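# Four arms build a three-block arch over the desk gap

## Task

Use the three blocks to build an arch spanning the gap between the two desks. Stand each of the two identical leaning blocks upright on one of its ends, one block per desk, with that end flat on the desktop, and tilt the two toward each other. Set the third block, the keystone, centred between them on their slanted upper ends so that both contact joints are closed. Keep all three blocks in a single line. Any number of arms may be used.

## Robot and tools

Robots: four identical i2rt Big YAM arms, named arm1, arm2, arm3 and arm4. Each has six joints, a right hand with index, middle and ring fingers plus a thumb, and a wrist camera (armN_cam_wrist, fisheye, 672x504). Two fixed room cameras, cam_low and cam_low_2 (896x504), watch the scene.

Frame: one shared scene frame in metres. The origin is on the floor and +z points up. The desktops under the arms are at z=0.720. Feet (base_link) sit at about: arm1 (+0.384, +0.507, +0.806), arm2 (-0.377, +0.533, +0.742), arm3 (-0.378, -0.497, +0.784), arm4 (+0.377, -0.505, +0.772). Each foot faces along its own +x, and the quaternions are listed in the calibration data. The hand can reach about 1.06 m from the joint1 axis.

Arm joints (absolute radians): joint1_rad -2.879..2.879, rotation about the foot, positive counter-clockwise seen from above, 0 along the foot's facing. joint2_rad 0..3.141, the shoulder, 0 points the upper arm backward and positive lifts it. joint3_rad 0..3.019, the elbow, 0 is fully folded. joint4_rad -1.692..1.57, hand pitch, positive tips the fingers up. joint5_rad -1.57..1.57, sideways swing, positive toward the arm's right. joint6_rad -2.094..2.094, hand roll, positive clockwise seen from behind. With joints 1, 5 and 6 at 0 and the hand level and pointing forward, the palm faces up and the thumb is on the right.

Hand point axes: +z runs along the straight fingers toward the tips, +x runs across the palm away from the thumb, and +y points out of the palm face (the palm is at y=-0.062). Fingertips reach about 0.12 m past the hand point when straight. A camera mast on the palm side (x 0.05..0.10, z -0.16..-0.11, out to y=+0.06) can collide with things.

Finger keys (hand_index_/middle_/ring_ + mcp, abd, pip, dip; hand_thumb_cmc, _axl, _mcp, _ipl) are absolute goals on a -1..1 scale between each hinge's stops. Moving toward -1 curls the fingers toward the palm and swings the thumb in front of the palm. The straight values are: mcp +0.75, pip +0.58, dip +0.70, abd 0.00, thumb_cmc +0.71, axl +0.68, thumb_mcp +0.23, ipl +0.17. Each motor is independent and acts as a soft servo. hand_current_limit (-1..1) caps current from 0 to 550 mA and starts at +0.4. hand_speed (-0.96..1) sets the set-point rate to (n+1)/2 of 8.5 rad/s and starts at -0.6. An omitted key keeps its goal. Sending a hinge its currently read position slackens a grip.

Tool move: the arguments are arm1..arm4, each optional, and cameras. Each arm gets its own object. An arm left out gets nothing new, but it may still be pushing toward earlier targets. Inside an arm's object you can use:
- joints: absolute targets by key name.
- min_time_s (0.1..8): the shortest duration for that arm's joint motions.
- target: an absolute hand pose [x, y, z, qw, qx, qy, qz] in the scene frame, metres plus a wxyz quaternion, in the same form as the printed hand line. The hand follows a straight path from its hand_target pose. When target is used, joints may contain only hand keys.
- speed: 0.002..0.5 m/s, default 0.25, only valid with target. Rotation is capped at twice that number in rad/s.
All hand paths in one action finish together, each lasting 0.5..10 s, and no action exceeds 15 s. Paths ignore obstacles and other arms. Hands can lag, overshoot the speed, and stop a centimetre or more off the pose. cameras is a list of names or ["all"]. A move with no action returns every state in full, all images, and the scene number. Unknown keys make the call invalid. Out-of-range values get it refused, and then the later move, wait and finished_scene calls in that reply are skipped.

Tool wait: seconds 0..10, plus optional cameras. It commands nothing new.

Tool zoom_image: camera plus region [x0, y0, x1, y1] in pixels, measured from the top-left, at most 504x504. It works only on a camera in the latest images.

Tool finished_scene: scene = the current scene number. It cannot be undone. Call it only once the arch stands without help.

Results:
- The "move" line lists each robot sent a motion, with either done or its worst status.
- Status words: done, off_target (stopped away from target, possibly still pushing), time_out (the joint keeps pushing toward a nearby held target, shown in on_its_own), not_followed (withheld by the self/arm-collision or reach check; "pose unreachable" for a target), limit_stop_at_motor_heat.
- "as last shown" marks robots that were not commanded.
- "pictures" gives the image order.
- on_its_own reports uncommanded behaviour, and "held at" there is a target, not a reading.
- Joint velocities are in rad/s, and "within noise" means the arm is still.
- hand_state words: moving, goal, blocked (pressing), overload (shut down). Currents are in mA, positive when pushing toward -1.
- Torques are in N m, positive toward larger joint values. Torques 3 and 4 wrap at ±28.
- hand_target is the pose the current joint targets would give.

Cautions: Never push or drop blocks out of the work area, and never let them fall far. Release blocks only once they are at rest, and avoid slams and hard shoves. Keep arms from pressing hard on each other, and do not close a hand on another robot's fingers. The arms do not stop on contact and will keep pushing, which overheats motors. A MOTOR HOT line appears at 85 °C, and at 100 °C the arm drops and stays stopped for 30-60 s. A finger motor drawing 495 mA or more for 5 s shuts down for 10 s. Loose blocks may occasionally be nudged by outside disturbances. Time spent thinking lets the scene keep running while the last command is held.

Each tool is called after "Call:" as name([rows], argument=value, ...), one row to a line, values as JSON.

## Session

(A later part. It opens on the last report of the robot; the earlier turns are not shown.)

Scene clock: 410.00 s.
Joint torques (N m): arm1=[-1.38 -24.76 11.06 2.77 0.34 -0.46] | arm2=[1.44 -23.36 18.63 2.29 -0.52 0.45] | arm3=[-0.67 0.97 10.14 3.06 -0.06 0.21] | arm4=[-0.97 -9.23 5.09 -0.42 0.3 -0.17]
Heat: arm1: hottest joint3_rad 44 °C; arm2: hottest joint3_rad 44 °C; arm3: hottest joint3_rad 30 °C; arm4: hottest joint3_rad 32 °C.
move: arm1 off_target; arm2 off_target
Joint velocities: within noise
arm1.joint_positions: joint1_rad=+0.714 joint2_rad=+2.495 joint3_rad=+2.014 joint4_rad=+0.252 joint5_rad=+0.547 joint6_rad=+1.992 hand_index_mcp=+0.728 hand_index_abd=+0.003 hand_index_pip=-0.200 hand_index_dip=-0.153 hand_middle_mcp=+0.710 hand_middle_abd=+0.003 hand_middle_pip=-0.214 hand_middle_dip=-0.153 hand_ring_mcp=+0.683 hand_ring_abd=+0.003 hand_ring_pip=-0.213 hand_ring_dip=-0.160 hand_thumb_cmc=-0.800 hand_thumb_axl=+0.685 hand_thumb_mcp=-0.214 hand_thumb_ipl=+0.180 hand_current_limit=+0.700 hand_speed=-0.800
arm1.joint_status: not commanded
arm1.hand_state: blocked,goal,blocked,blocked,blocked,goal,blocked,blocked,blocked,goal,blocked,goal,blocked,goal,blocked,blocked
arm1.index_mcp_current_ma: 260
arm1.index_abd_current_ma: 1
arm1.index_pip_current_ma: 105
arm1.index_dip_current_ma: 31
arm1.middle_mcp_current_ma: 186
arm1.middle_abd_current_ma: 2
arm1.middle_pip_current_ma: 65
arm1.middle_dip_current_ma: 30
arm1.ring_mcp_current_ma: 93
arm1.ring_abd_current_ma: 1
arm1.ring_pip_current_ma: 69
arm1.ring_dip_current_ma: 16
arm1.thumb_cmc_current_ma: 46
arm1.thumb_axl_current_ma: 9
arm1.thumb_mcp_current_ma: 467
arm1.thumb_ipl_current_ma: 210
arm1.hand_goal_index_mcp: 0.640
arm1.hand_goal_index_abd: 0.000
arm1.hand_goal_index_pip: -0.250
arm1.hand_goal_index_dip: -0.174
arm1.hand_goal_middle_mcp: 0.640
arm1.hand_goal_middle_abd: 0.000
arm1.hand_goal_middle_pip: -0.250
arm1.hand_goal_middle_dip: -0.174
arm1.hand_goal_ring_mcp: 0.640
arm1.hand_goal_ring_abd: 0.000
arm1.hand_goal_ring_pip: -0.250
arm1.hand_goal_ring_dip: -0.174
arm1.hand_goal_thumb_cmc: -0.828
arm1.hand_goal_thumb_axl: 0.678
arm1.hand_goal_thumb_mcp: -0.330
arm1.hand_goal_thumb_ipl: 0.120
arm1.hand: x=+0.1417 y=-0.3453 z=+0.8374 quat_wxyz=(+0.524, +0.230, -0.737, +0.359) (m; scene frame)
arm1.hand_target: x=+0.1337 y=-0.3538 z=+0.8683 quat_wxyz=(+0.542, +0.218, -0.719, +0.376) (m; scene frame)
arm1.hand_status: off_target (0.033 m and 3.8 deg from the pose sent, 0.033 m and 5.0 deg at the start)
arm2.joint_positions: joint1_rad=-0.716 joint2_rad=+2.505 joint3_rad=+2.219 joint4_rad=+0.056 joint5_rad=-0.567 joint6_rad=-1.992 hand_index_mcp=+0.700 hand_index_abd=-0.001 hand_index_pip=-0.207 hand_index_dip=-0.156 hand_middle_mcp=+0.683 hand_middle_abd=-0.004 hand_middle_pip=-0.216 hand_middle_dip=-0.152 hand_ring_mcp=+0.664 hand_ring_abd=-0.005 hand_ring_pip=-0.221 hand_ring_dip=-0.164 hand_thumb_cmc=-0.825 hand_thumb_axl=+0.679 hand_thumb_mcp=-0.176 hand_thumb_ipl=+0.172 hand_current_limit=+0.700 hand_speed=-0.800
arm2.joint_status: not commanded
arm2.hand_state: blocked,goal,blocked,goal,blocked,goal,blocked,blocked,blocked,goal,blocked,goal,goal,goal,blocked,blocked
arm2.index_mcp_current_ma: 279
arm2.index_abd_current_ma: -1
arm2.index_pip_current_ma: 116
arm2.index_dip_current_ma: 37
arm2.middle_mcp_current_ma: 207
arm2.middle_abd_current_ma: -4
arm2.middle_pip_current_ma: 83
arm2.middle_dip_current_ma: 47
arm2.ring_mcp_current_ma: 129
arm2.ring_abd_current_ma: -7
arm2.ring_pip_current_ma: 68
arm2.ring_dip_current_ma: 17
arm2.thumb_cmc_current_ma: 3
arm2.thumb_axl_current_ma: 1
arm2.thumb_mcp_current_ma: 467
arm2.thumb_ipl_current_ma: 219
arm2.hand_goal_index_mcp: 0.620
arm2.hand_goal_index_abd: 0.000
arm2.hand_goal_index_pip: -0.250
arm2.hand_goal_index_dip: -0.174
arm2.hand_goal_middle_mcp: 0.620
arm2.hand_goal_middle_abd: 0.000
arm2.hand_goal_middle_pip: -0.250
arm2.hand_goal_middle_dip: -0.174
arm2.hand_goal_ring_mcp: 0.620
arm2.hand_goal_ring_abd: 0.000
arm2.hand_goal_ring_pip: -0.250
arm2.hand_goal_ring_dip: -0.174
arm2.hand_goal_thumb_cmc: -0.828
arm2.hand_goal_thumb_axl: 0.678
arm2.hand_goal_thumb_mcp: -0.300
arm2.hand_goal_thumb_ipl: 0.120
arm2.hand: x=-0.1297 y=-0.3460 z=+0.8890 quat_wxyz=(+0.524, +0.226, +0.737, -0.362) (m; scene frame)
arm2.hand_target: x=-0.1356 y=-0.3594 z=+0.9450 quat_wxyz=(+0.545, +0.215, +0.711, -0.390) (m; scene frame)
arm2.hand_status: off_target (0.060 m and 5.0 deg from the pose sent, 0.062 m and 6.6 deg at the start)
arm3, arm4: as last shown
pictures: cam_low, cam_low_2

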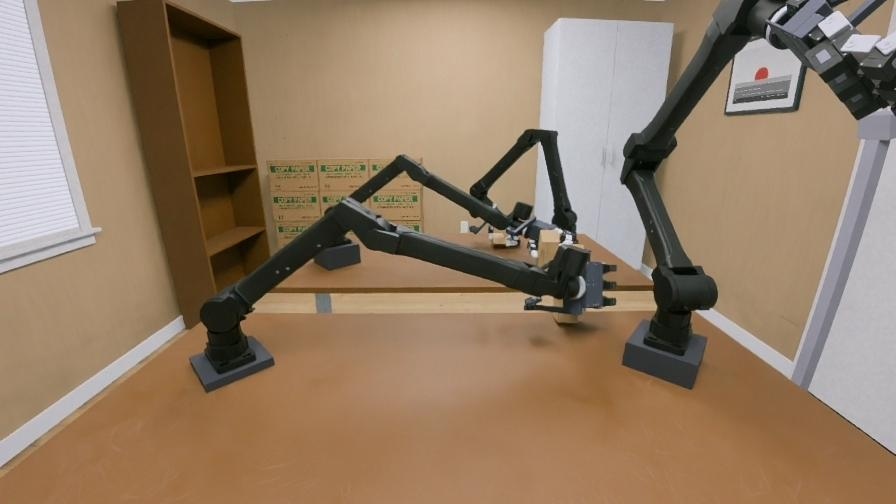

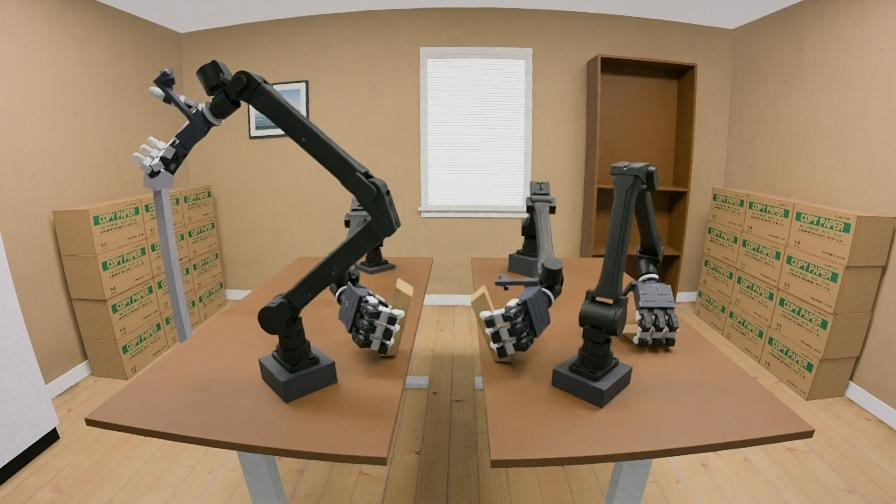

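Call:
move(arm2={"target": [-0.134, -0.366, 0.931, 0.545, 0.2146, 0.7111, -0.3888], "speed": 0.05}, cameras=["cam_low_2", "cam_low"])

Scene clock: 419.60 s.
Joint torques (N m): arm1=[-1.32 -24.53 11.07 2.78 0.34 -0.45] | arm2=[1.49 -22.53 17.88 3.14 -0.5 0.44] | arm3=[-0.67 0.97 10.15 3.07 -0.06 0.21] | arm4=[-0.67 -9.05 5.05 -0.38 0.29 -0.18]
Heat: arm1: hottest joint3_rad 43 °C; arm2: hottest joint3_rad 45 °C; arm3: hottest joint3_rad 30 °C; arm4: hottest joint3_rad 32 °C.
move: arm2 off_target
Joint velocities: within noise
arm1, arm3, arm4: as last shown
arm1.thumb_mcp_current_ma: 468
arm2.joint_positions: joint1_rad=-0.716 joint2_rad=+2.512 joint3_rad=+2.219 joint4_rad=+0.057 joint5_rad=-0.569 joint6_rad=-1.992 hand_index_mcp=+0.700 hand_index_abd=-0.001 hand_index_pip=-0.207 hand_index_dip=-0.156 hand_middle_mcp=+0.683 hand_middle_abd=-0.004 hand_middle_pip=-0.216 hand_middle_dip=-0.152 hand_ring_mcp=+0.665 hand_ring_abd=-0.005 hand_ring_pip=-0.221 hand_ring_dip=-0.168 hand_thumb_cmc=-0.824 hand_thumb_axl=+0.679 hand_thumb_mcp=-0.176 hand_thumb_ipl=+0.172 hand_current_limit=+0.700 hand_speed=-0.800
arm2.joint_status: not commanded
arm2.hand_state: blocked,goal,blocked,goal,blocked,goal,blocked,blocked,blocked,goal,blocked,goal,goal,goal,blocked,blocked
arm2.index_mcp_current_ma: 278
arm2.index_abd_current_ma: -1
arm2.index_pip_current_ma: 116
arm2.index_dip_current_ma: 38
arm2.middle_mcp_current_ma: 207
arm2.middle_abd_current_ma: -4
arm2.middle_pip_current_ma: 83
arm2.middle_dip_current_ma: 47
arm2.ring_mcp_current_ma: 131
arm2.ring_abd_current_ma: -7
arm2.ring_pip_current_ma: 68
arm2.ring_dip_current_ma: 9
arm2.thumb_cmc_current_ma: 5
arm2.thumb_axl_current_ma: 2
arm2.thumb_mcp_current_ma: 468
arm2.thumb_ipl_current_ma: 219
arm2.hand_goal_index_mcp: 0.620
arm2.hand_goal_index_abd: 0.000
arm2.hand_goal_index_pip: -0.250
arm2.hand_goal_index_dip: -0.174
arm2.hand_goal_middle_mcp: 0.620
arm2.hand_goal_middle_abd: 0.000
arm2.hand_goal_middle_pip: -0.250
arm2.hand_goal_middle_dip: -0.174
arm2.hand_goal_ring_mcp: 0.620
arm2.hand_goal_ring_abd: 0.000
arm2.hand_goal_ring_pip: -0.250
arm2.hand_goal_ring_dip: -0.174
arm2.hand_goal_thumb_cmc: -0.828
arm2.hand_goal_thumb_axl: 0.678
arm2.hand_goal_thumb_mcp: -0.300
arm2.hand_goal_thumb_ipl: 0.120
arm2.hand: x=-0.1296 y=-0.3460 z=+0.8828 quat_wxyz=(+0.524, +0.228, +0.738, -0.359) (m; scene frame)
arm2.hand_target: x=-0.1354 y=-0.3601 z=+0.9310 quat_wxyz=(+0.544, +0.215, +0.711, -0.389) (m; scene frame)
arm2.hand_status: off_target (0.052 m and 5.4 deg from the pose sent, 0.047 m and 5.0 deg at the start)
pictures: cam_low, cam_low_2

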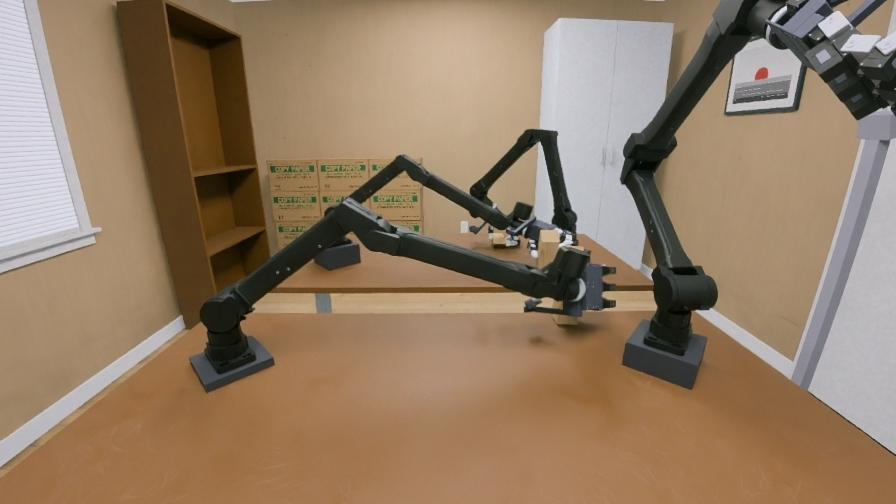

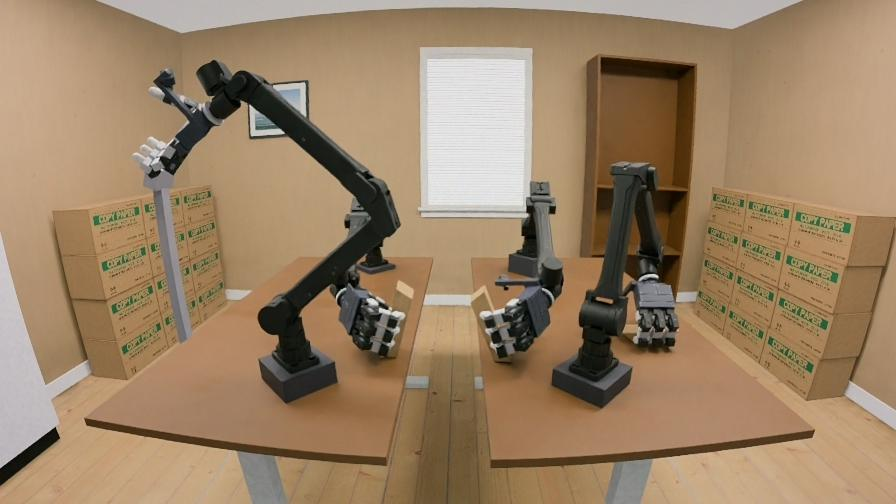

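Call:
move(arm2={"target": [-0.134, -0.366, 0.914, 0.545, 0.2146, 0.7111, -0.3888], "speed": 0.05}, cameras=["cam_low_2", "cam_low"])

Call:
zoom_image(camera="cam_low_2", region=[330, 270, 430, 370])

Call:
zoom_image(camera="cam_low_2", region=[460, 270, 560, 370])

Call:
zoom_image(camera="cam_low", region=[500, 200, 620, 330])

Scene clock: 422.50 s.
Joint torques (N m): arm1=[-1.38 -24.88 11.08 2.76 0.36 -0.44] | arm2=[1.49 -21.54 17.29 3.03 -0.37 0.45] | arm3=[-0.67 1.03 10.13 3.06 -0.07 0.21] | arm4=[-0.73 -8.76 5.07 -0.47 0.29 -0.16]
Heat: arm1: hottest joint3_rad 43 °C; arm2: hottest joint3_rad 45 °C; arm3: hottest joint3_rad 30 °C; arm4: hottest joint3_rad 32 °C.
move: arm2 off_target
Joint velocities: within noise
arm1, arm3, arm4: as last shown
arm2.joint_positions: joint1_rad=-0.716 joint2_rad=+2.522 joint3_rad=+2.224 joint4_rad=+0.084 joint5_rad=-0.570 joint6_rad=-1.992 hand_index_mcp=+0.700 hand_index_abd=-0.002 hand_index_pip=-0.206 hand_index_dip=-0.154 hand_middle_mcp=+0.683 hand_middle_abd=-0.004 hand_middle_pip=-0.216 hand_middle_dip=-0.152 hand_ring_mcp=+0.665 hand_ring_abd=-0.005 hand_ring_pip=-0.221 hand_ring_dip=-0.172 hand_thumb_cmc=-0.821 hand_thumb_axl=+0.679 hand_thumb_mcp=-0.176 hand_thumb_ipl=+0.172 hand_current_limit=+0.700 hand_speed=-0.800
arm2.joint_status: not commanded
arm2.hand_state: blocked,goal,blocked,blocked,blocked,goal,blocked,blocked,blocked,goal,blocked,goal,goal,goal,blocked,blocked
arm2.index_mcp_current_ma: 278
arm2.index_abd_current_ma: -2
arm2.index_pip_current_ma: 118
arm2.index_dip_current_ma: 43
arm2.middle_mcp_current_ma: 206
arm2.middle_abd_current_ma: -4
arm2.middle_pip_current_ma: 83
arm2.middle_dip_current_ma: 47
arm2.ring_mcp_current_ma: 131
arm2.ring_abd_current_ma: -7
arm2.ring_pip_current_ma: 68
arm2.ring_dip_current_ma: 2
arm2.thumb_cmc_current_ma: 10
arm2.thumb_axl_current_ma: 2
arm2.thumb_mcp_current_ma: 467
arm2.thumb_ipl_current_ma: 219
arm2.hand_goal_index_mcp: 0.620
arm2.hand_goal_index_abd: 0.000
arm2.hand_goal_index_pip: -0.250
arm2.hand_goal_index_dip: -0.174
arm2.hand_goal_middle_mcp: 0.620
arm2.hand_goal_middle_abd: 0.000
arm2.hand_goal_middle_pip: -0.250
arm2.hand_goal_middle_dip: -0.174
arm2.hand_goal_ring_mcp: 0.620
arm2.hand_goal_ring_abd: 0.000
arm2.hand_goal_ring_pip: -0.250
arm2.hand_goal_ring_dip: -0.174
arm2.hand_goal_thumb_cmc: -0.828
arm2.hand_goal_thumb_axl: 0.678
arm2.hand_goal_thumb_mcp: -0.300
arm2.hand_goal_thumb_ipl: 0.120
arm2.hand: x=-0.1293 y=-0.3480 z=+0.8817 quat_wxyz=(+0.527, +0.222, +0.733, -0.367) (m; scene frame)
arm2.hand_target: x=-0.1351 y=-0.3619 z=+0.9143 quat_wxyz=(+0.544, +0.215, +0.711, -0.389) (m; scene frame)
arm2.hand_status: off_target (0.037 m and 4.2 deg from the pose sent, 0.037 m and 5.4 deg at the start)
pictures: cam_low, cam_low_2

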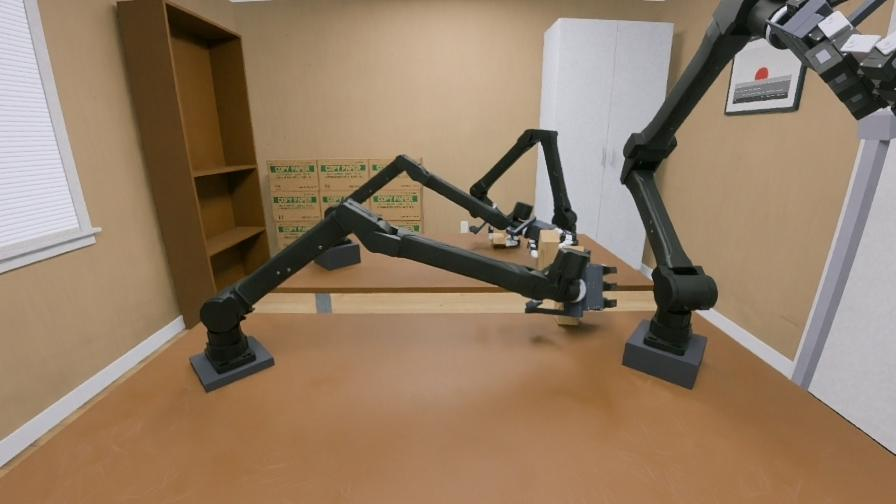

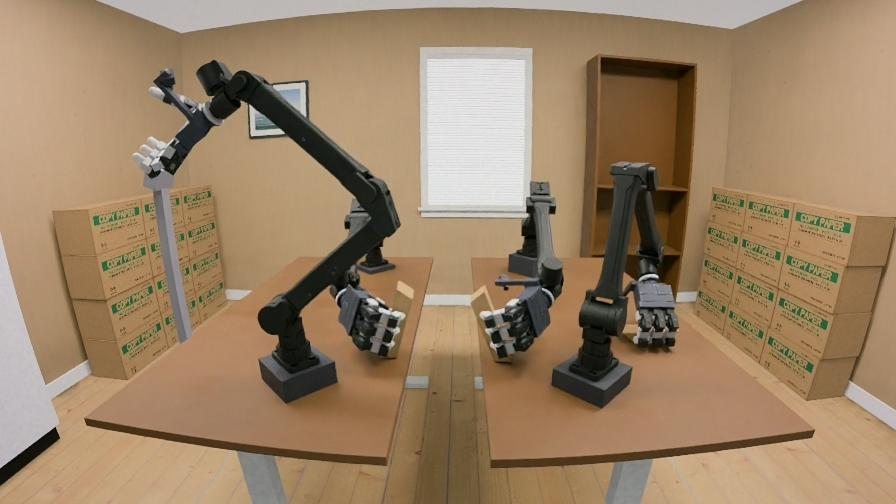

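Scaled by 5.040 from the camera's 896x504 image, which has a finer 1280x720 frame.

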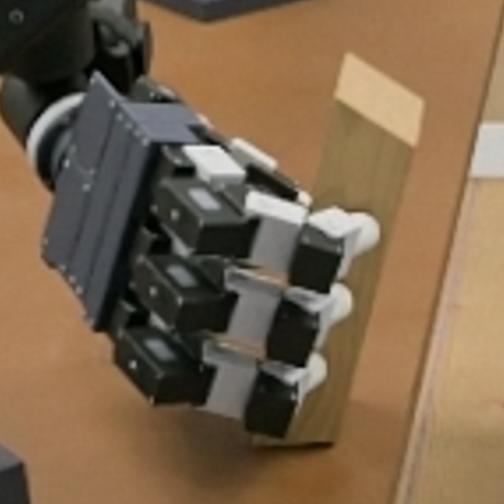

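Scaled by 5.040 from the camera's 896x504 image, which has a finer 1280x720 frame.

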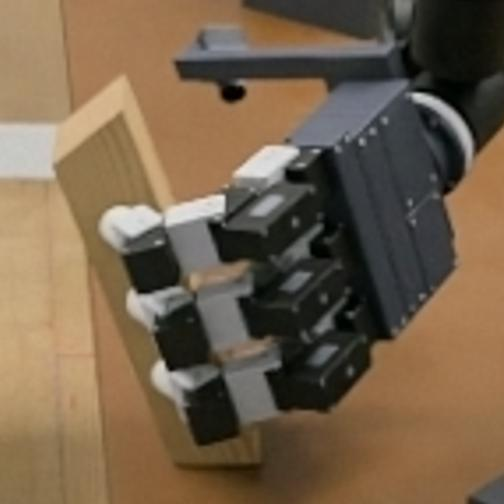

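Scaled by 3.877 from the camera's 896x504 image, which has a finer 1280x720 frame.

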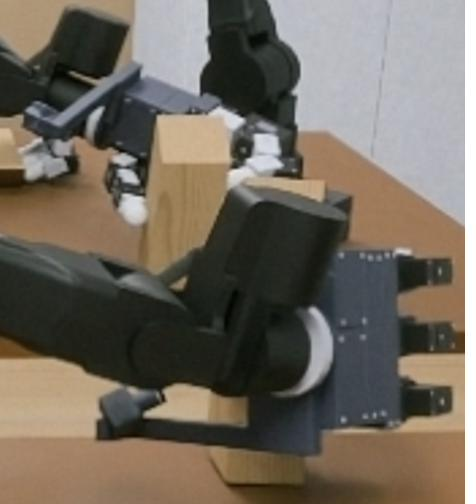

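Call:
zoom_image(camera="cam_low_2", region=[370, 335, 420, 370])

Call:
zoom_image(camera="cam_low_2", region=[480, 335, 530, 370])

Scaled by 10.080 from the camera's 896x504 image, which has a finer 1280x720 frame.

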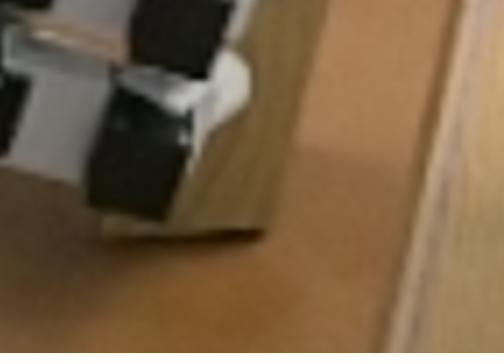

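Scaled by 10.080 from the camera's 896x504 image, which has a finer 1280x720 frame.

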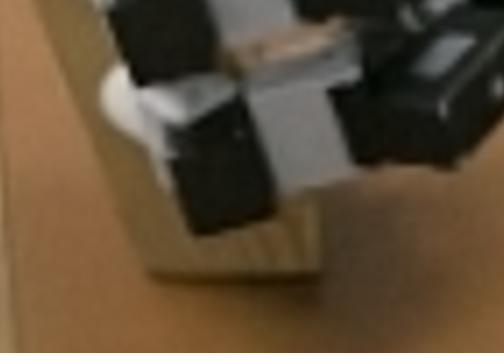

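Call:
move(arm2={"target": [-0.134, -0.366, 0.894, 0.545, 0.2146, 0.7111, -0.3888], "speed": 0.05}, cameras=["cam_low_2", "cam_low"])

Call:
zoom_image(camera="cam_low_2", region=[330, 270, 430, 370])

Call:
zoom_image(camera="cam_low_2", region=[370, 335, 420, 370])

Call:
zoom_image(camera="cam_low", region=[500, 200, 620, 330])

Scene clock: 429.57 s.
Joint torques (N m): arm1=[-1.38 -24.7 11.1 2.73 0.34 -0.45] | arm2=[1.55 -20.84 16.46 2.81 -0.24 0.41] | arm3=[-0.67 0.97 10.13 3.06 -0.06 0.2] | arm4=[-0.62 -8.76 5.03 -0.42 0.28 -0.18]
Heat: arm1: hottest joint3_rad 43 °C; arm2: hottest joint3_rad 45 °C; arm3: hottest joint3_rad 30 °C; arm4: hottest joint3_rad 32 °C.
move: arm2 off_target
Joint velocities: within noise
arm1, arm3, arm4: as last shown
arm2.joint_positions: joint1_rad=-0.716 joint2_rad=+2.537 joint3_rad=+2.232 joint4_rad=+0.118 joint5_rad=-0.572 joint6_rad=-1.988 hand_index_mcp=+0.700 hand_index_abd=-0.002 hand_index_pip=-0.202 hand_index_dip=-0.150 hand_middle_mcp=+0.683 hand_middle_abd=-0.004 hand_middle_pip=-0.216 hand_middle_dip=-0.152 hand_ring_mcp=+0.665 hand_ring_abd=-0.005 hand_ring_pip=-0.230 hand_ring_dip=-0.175 hand_thumb_cmc=-0.816 hand_thumb_axl=+0.682 hand_thumb_mcp=-0.176 hand_thumb_ipl=+0.172 hand_current_limit=+0.700 hand_speed=-0.800
arm2.joint_status: not commanded
arm2.hand_state: blocked,goal,blocked,blocked,blocked,goal,blocked,blocked,blocked,goal,blocked,goal,goal,goal,blocked,blocked
arm2.index_mcp_current_ma: 278
arm2.index_abd_current_ma: -2
arm2.index_pip_current_ma: 134
arm2.index_dip_current_ma: 55
arm2.middle_mcp_current_ma: 203
arm2.middle_abd_current_ma: -4
arm2.middle_pip_current_ma: 83
arm2.middle_dip_current_ma: 47
arm2.ring_mcp_current_ma: 131
arm2.ring_abd_current_ma: -7
arm2.ring_pip_current_ma: 43
arm2.ring_dip_current_ma: -1
arm2.thumb_cmc_current_ma: 22
arm2.thumb_axl_current_ma: 8
arm2.thumb_mcp_current_ma: 468
arm2.thumb_ipl_current_ma: 219
arm2.hand_goal_index_mcp: 0.620
arm2.hand_goal_index_abd: 0.000
arm2.hand_goal_index_pip: -0.250
arm2.hand_goal_index_dip: -0.174
arm2.hand_goal_middle_mcp: 0.620
arm2.hand_goal_middle_abd: 0.000
arm2.hand_goal_middle_pip: -0.250
arm2.hand_goal_middle_dip: -0.174
arm2.hand_goal_ring_mcp: 0.620
arm2.hand_goal_ring_abd: 0.000
arm2.hand_goal_ring_pip: -0.250
arm2.hand_goal_ring_dip: -0.174
arm2.hand_goal_thumb_cmc: -0.828
arm2.hand_goal_thumb_axl: 0.678
arm2.hand_goal_thumb_mcp: -0.300
arm2.hand_goal_thumb_ipl: 0.120
arm2.hand: x=-0.1289 y=-0.3508 z=+0.8793 quat_wxyz=(+0.532, +0.216, +0.727, -0.375) (m; scene frame)
arm2.hand_target: x=-0.1347 y=-0.3637 z=+0.8941 quat_wxyz=(+0.544, +0.215, +0.711, -0.389) (m; scene frame)
arm2.hand_status: off_target (0.022 m and 2.8 deg from the pose sent, 0.022 m and 4.2 deg at the start)
pictures: cam_low, cam_low_2

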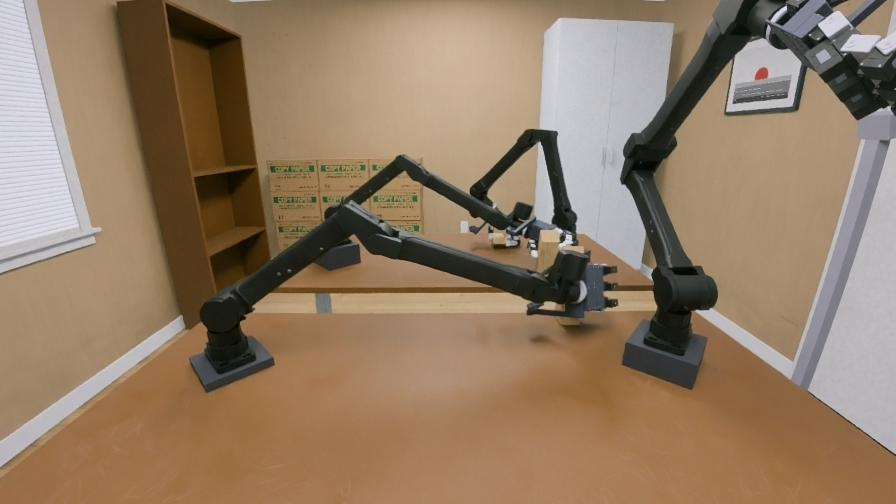

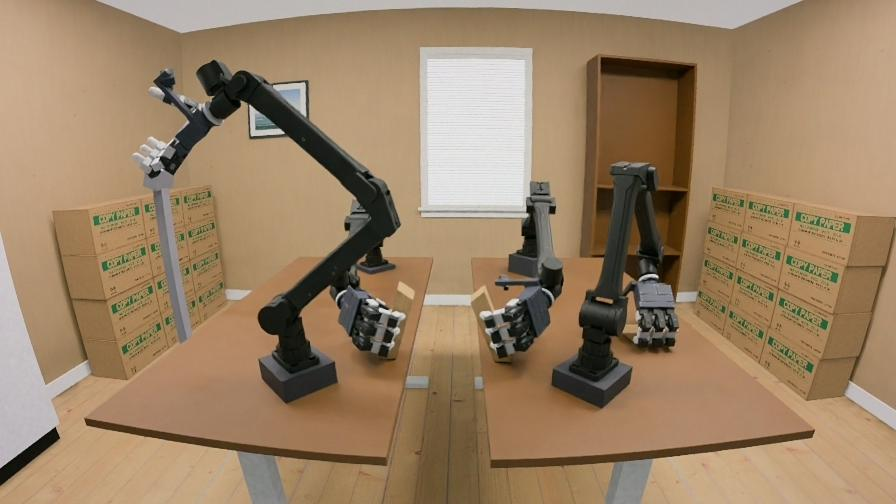

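Scaled by 5.040 from the camera's 896x504 image, which has a finer 1280x720 frame.

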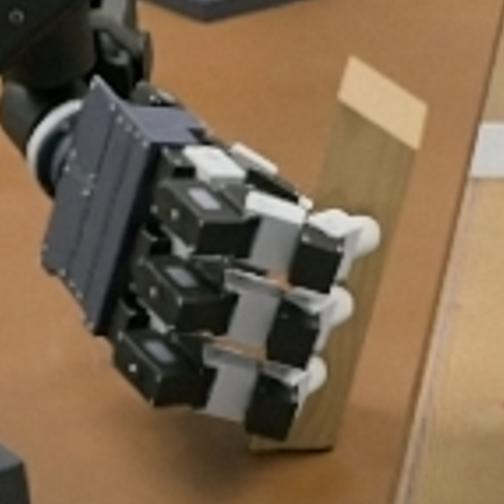

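Scaled by 10.080 from the camera's 896x504 image, which has a finer 1280x720 frame.

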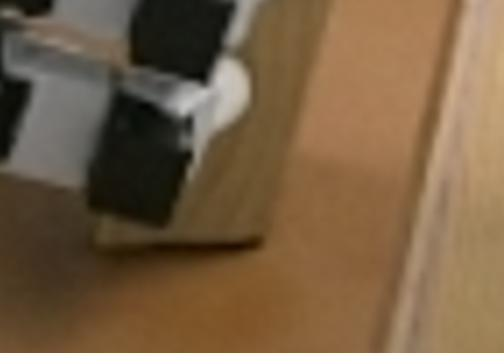

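Scaled by 3.877 from the camera's 896x504 image, which has a finer 1280x720 frame.

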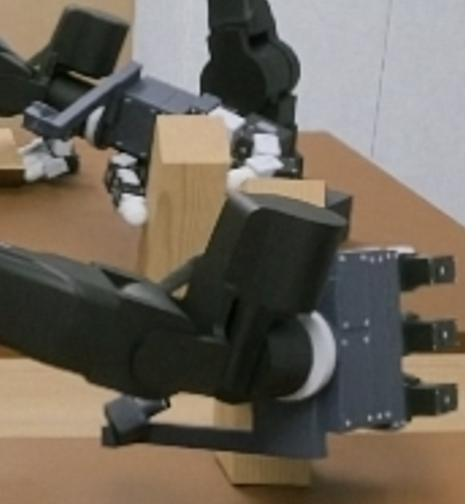

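Call:
zoom_image(camera="cam_low", region=[530, 220, 600, 280])

Call:
zoom_image(camera="cam_low", region=[530, 270, 600, 330])

Call:
zoom_image(camera="cam_low_2", region=[380, 270, 430, 320])

Call:
zoom_image(camera="cam_low_2", region=[465, 280, 515, 330])

Scaled by 7.200 from the camera's 896x504 image, which has a finer 1280x720 frame.

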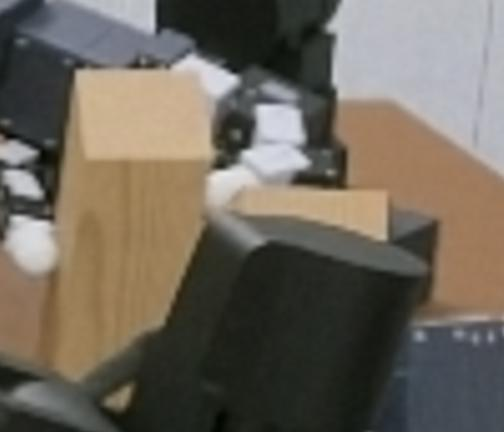

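Scaled by 7.200 from the camera's 896x504 image, which has a finer 1280x720 frame.

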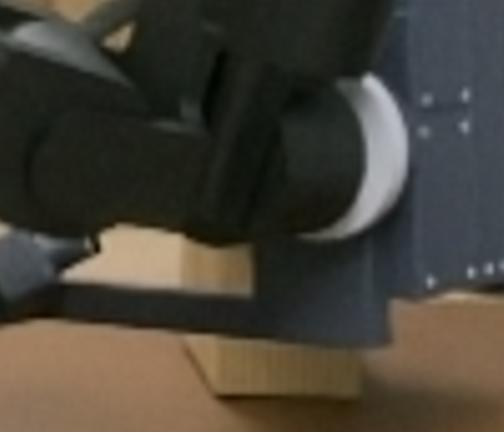

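Scaled by 10.080 from the camera's 896x504 image, which has a finer 1280x720 frame.

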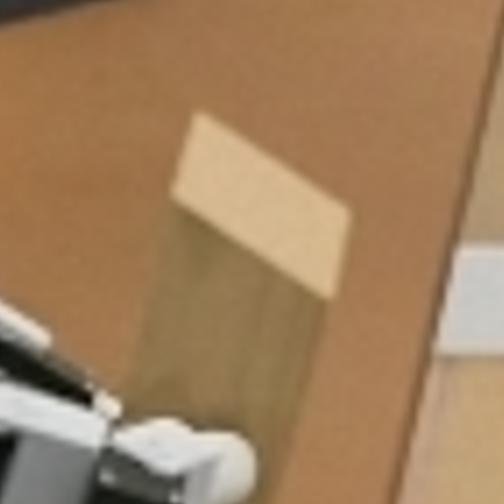

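Scaled by 10.080 from the camera's 896x504 image, which has a finer 1280x720 frame.

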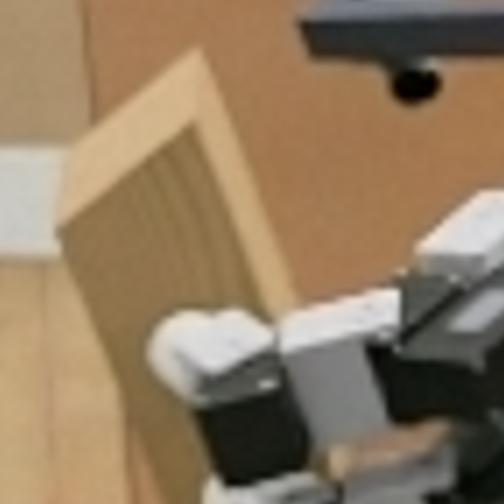

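Call:
move(arm2={"target": [-0.122, -0.364, 0.888, 0.5135, 0.1974, 0.7342, -0.3978], "speed": 0.04}, cameras=["cam_low_2", "cam_low"])

Call:
zoom_image(camera="cam_low_2", region=[330, 270, 430, 370])

Call:
zoom_image(camera="cam_low_2", region=[370, 335, 420, 370])

Call:
zoom_image(camera="cam_low", region=[530, 220, 600, 280])

Call:
zoom_image(camera="cam_low", region=[530, 270, 600, 330])

Scene clock: 459.13 s.
Joint torques (N m): arm1=[-1.44 -24.64 11.11 2.76 0.35 -0.43] | arm2=[2.37 -21.6 15.91 1.73 -0.07 0.03] | arm3=[-0.62 0.97 10.14 3.07 -0.06 0.21] | arm4=[-0.73 -9.05 5.08 -0.47 0.28 -0.17]
Heat: arm1: hottest joint2_rad 43 °C; arm2: hottest joint3_rad 45 °C; arm3: hottest joint3_rad 30 °C; arm4: hottest joint3_rad 32 °C.
move: arm2 off_target
Joint velocities: within noise
arm1, arm3, arm4: as last shown
arm2.joint_positions: joint1_rad=-0.707 joint2_rad=+2.537 joint3_rad=+2.255 joint4_rad=+0.061 joint5_rad=-0.545 joint6_rad=-2.048 hand_index_mcp=+0.700 hand_index_abd=-0.002 hand_index_pip=-0.201 hand_index_dip=-0.150 hand_middle_mcp=+0.681 hand_middle_abd=-0.004 hand_middle_pip=-0.216 hand_middle_dip=-0.152 hand_ring_mcp=+0.665 hand_ring_abd=-0.005 hand_ring_pip=-0.232 hand_ring_dip=-0.178 hand_thumb_cmc=-0.814 hand_thumb_axl=+0.683 hand_thumb_mcp=-0.176 hand_thumb_ipl=+0.172 hand_current_limit=+0.700 hand_speed=-0.800
arm2.joint_status: not commanded
arm2.hand_state: blocked,goal,blocked,blocked,blocked,goal,blocked,blocked,blocked,goal,goal,goal,goal,goal,blocked,blocked
arm2.index_mcp_current_ma: 278
arm2.index_abd_current_ma: -2
arm2.index_pip_current_ma: 135
arm2.index_dip_current_ma: 55
arm2.middle_mcp_current_ma: 198
arm2.middle_abd_current_ma: -4
arm2.middle_pip_current_ma: 83
arm2.middle_dip_current_ma: 47
arm2.ring_mcp_current_ma: 131
arm2.ring_abd_current_ma: -7
arm2.ring_pip_current_ma: 37
arm2.ring_dip_current_ma: -5
arm2.thumb_cmc_current_ma: 26
arm2.thumb_axl_current_ma: 10
arm2.thumb_mcp_current_ma: 467
arm2.thumb_ipl_current_ma: 219
arm2.hand_goal_index_mcp: 0.620
arm2.hand_goal_index_abd: 0.000
arm2.hand_goal_index_pip: -0.250
arm2.hand_goal_index_dip: -0.174
arm2.hand_goal_middle_mcp: 0.620
arm2.hand_goal_middle_abd: 0.000
arm2.hand_goal_middle_pip: -0.250
arm2.hand_goal_middle_dip: -0.174
arm2.hand_goal_ring_mcp: 0.620
arm2.hand_goal_ring_abd: 0.000
arm2.hand_goal_ring_pip: -0.250
arm2.hand_goal_ring_dip: -0.174
arm2.hand_goal_thumb_cmc: -0.828
arm2.hand_goal_thumb_axl: 0.678
arm2.hand_goal_thumb_mcp: -0.300
arm2.hand_goal_thumb_ipl: 0.120
arm2.hand: x=-0.1242 y=-0.3535 z=+0.8758 quat_wxyz=(+0.511, +0.207, +0.740, -0.384) (m; scene frame)
arm2.hand_target: x=-0.1223 y=-0.3626 z=+0.8883 quat_wxyz=(+0.514, +0.198, +0.734, -0.399) (m; scene frame)
arm2.hand_status: off_target (0.016 m and 2.1 deg from the pose sent, 0.017 m and 4.0 deg at the start)
pictures: cam_low, cam_low_2

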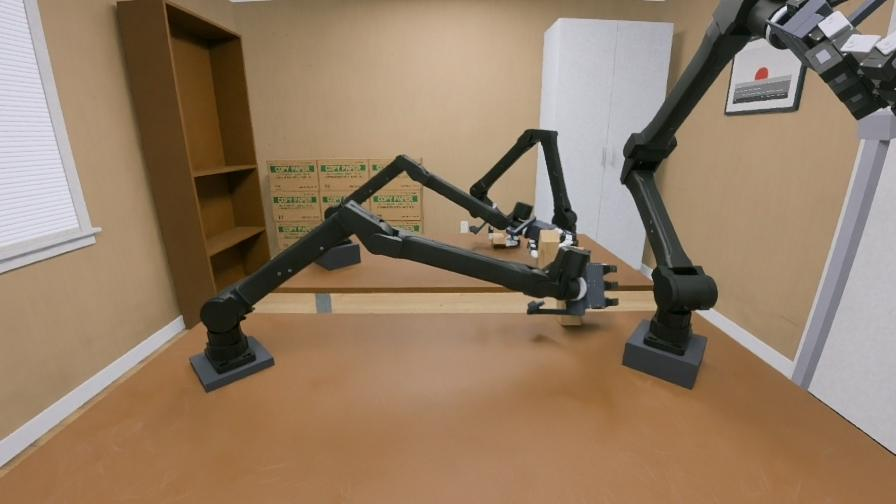

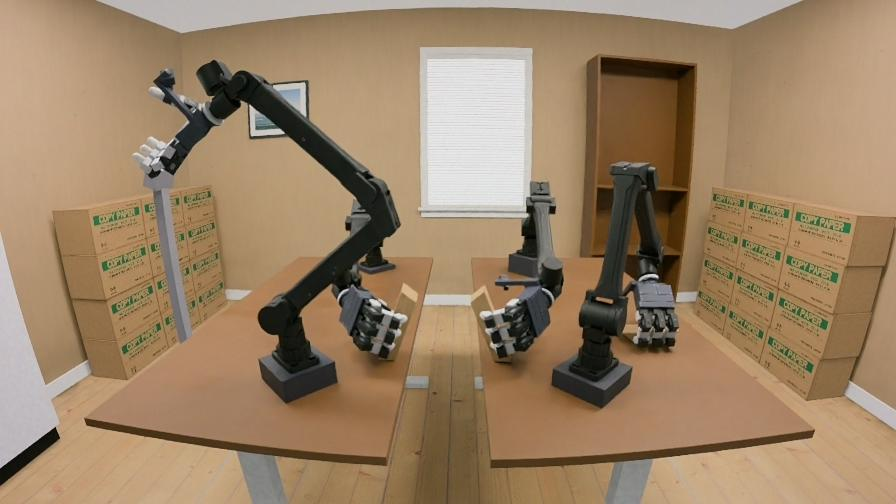

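Scaled by 5.040 from the camera's 896x504 image, which has a finer 1280x720 frame.

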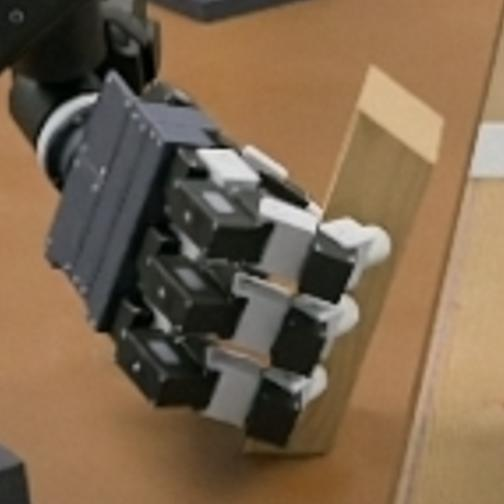

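Scaled by 10.080 from the camera's 896x504 image, which has a finer 1280x720 frame.

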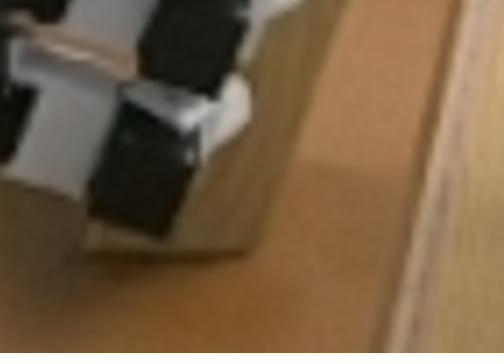

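Scaled by 7.200 from the camera's 896x504 image, which has a finer 1280x720 frame.

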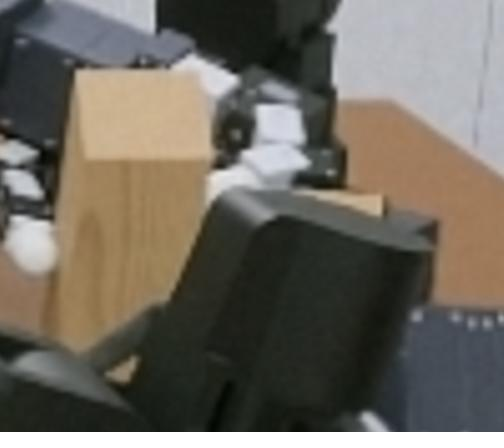

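Scaled by 7.200 from the camera's 896x504 image, which has a finer 1280x720 frame.

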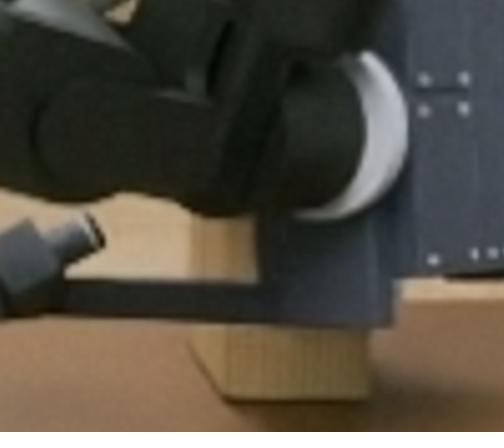

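Call:
move(arm2={"target": [-0.122, -0.348, 0.890, 0.5135, 0.1974, 0.7342, -0.3978], "speed": 0.04}, cameras=["cam_low_2", "cam_low"])

Call:
zoom_image(camera="cam_low_2", region=[370, 285, 430, 370])

Call:
zoom_image(camera="cam_low", region=[530, 220, 600, 330])

Scene clock: 477.20 s.
Joint torques (N m): arm1=[-1.32 -24.76 11.14 2.73 0.36 -0.45] | arm2=[2.49 -24.76 9.22 2.33 -0.14 0.06] | arm3=[-0.67 0.97 10.14 3.07 -0.06 0.21] | arm4=[-0.91 -8.88 5.07 -0.46 0.29 -0.18]
Heat: arm1: hottest joint2_rad 43 °C; arm2: hottest joint3_rad 45 °C; arm3: hottest joint3_rad 30 °C; arm4: hottest joint3_rad 32 °C.
move: arm2 off_target
Joint velocities: within noise
arm1, arm3, arm4: as last shown
arm1.thumb_mcp_current_ma: 467
arm2.joint_positions: joint1_rad=-0.707 joint2_rad=+2.525 joint3_rad=+2.225 joint4_rad=+0.092 joint5_rad=-0.543 joint6_rad=-2.052 hand_index_mcp=+0.696 hand_index_abd=-0.002 hand_index_pip=-0.201 hand_index_dip=-0.150 hand_middle_mcp=+0.681 hand_middle_abd=-0.004 hand_middle_pip=-0.216 hand_middle_dip=-0.152 hand_ring_mcp=+0.668 hand_ring_abd=-0.005 hand_ring_pip=-0.232 hand_ring_dip=-0.178 hand_thumb_cmc=-0.818 hand_thumb_axl=+0.683 hand_thumb_mcp=-0.176 hand_thumb_ipl=+0.172 hand_current_limit=+0.700 hand_speed=-0.800
arm2.joint_status: not commanded
arm2.hand_state: blocked,goal,blocked,blocked,blocked,goal,blocked,blocked,blocked,goal,goal,goal,goal,goal,blocked,blocked
arm2.index_mcp_current_ma: 262
arm2.index_abd_current_ma: -2
arm2.index_pip_current_ma: 135
arm2.index_dip_current_ma: 55
arm2.middle_mcp_current_ma: 198
arm2.middle_abd_current_ma: -4
arm2.middle_pip_current_ma: 83
arm2.middle_dip_current_ma: 47
arm2.ring_mcp_current_ma: 145
arm2.ring_abd_current_ma: -7
arm2.ring_pip_current_ma: 36
arm2.ring_dip_current_ma: -6
arm2.thumb_cmc_current_ma: 17
arm2.thumb_axl_current_ma: 8
arm2.thumb_mcp_current_ma: 468
arm2.thumb_ipl_current_ma: 219
arm2.hand_goal_index_mcp: 0.620
arm2.hand_goal_index_abd: 0.000
arm2.hand_goal_index_pip: -0.250
arm2.hand_goal_index_dip: -0.174
arm2.hand_goal_middle_mcp: 0.620
arm2.hand_goal_middle_abd: 0.000
arm2.hand_goal_middle_pip: -0.250
arm2.hand_goal_middle_dip: -0.174
arm2.hand_goal_ring_mcp: 0.620
arm2.hand_goal_ring_abd: 0.000
arm2.hand_goal_ring_pip: -0.250
arm2.hand_goal_ring_dip: -0.174
arm2.hand_goal_thumb_cmc: -0.828
arm2.hand_goal_thumb_axl: 0.678
arm2.hand_goal_thumb_mcp: -0.300
arm2.hand_goal_thumb_ipl: 0.120
arm2.hand: x=-0.1244 y=-0.3505 z=+0.8744 quat_wxyz=(+0.512, +0.203, +0.738, -0.390) (m; scene frame)
arm2.hand_target: x=-0.1221 y=-0.3482 z=+0.8900 quat_wxyz=(+0.514, +0.197, +0.734, -0.398) (m; scene frame)
arm2.hand_status: off_target (0.016 m and 1.2 deg from the pose sent, 0.016 m and 2.1 deg at the start)
pictures: cam_low, cam_low_2

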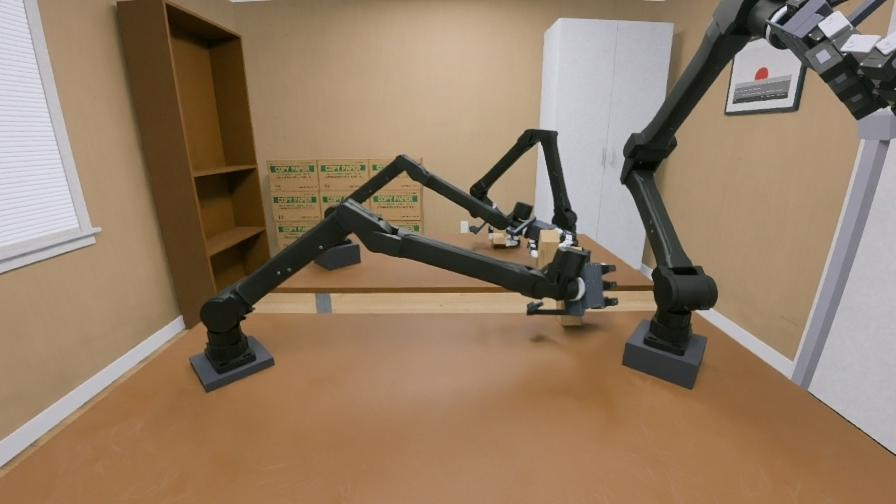

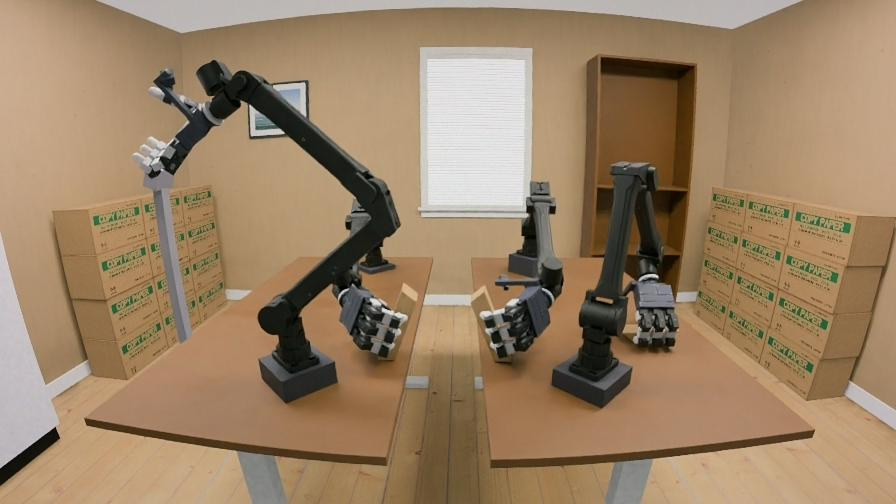

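Scaled by 5.929 from the camera's 896x504 image, which has a finer 1280x720 frame.

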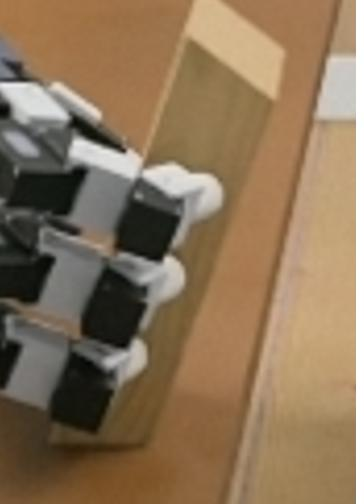

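Scaled by 4.582 from the camera's 896x504 image, which has a finer 1280x720 frame.

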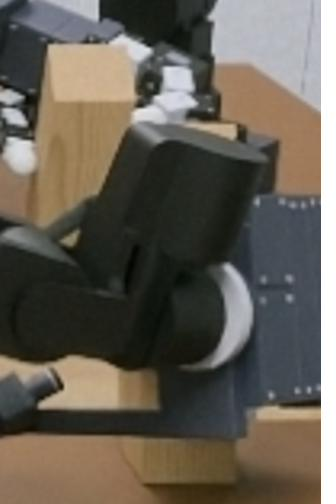

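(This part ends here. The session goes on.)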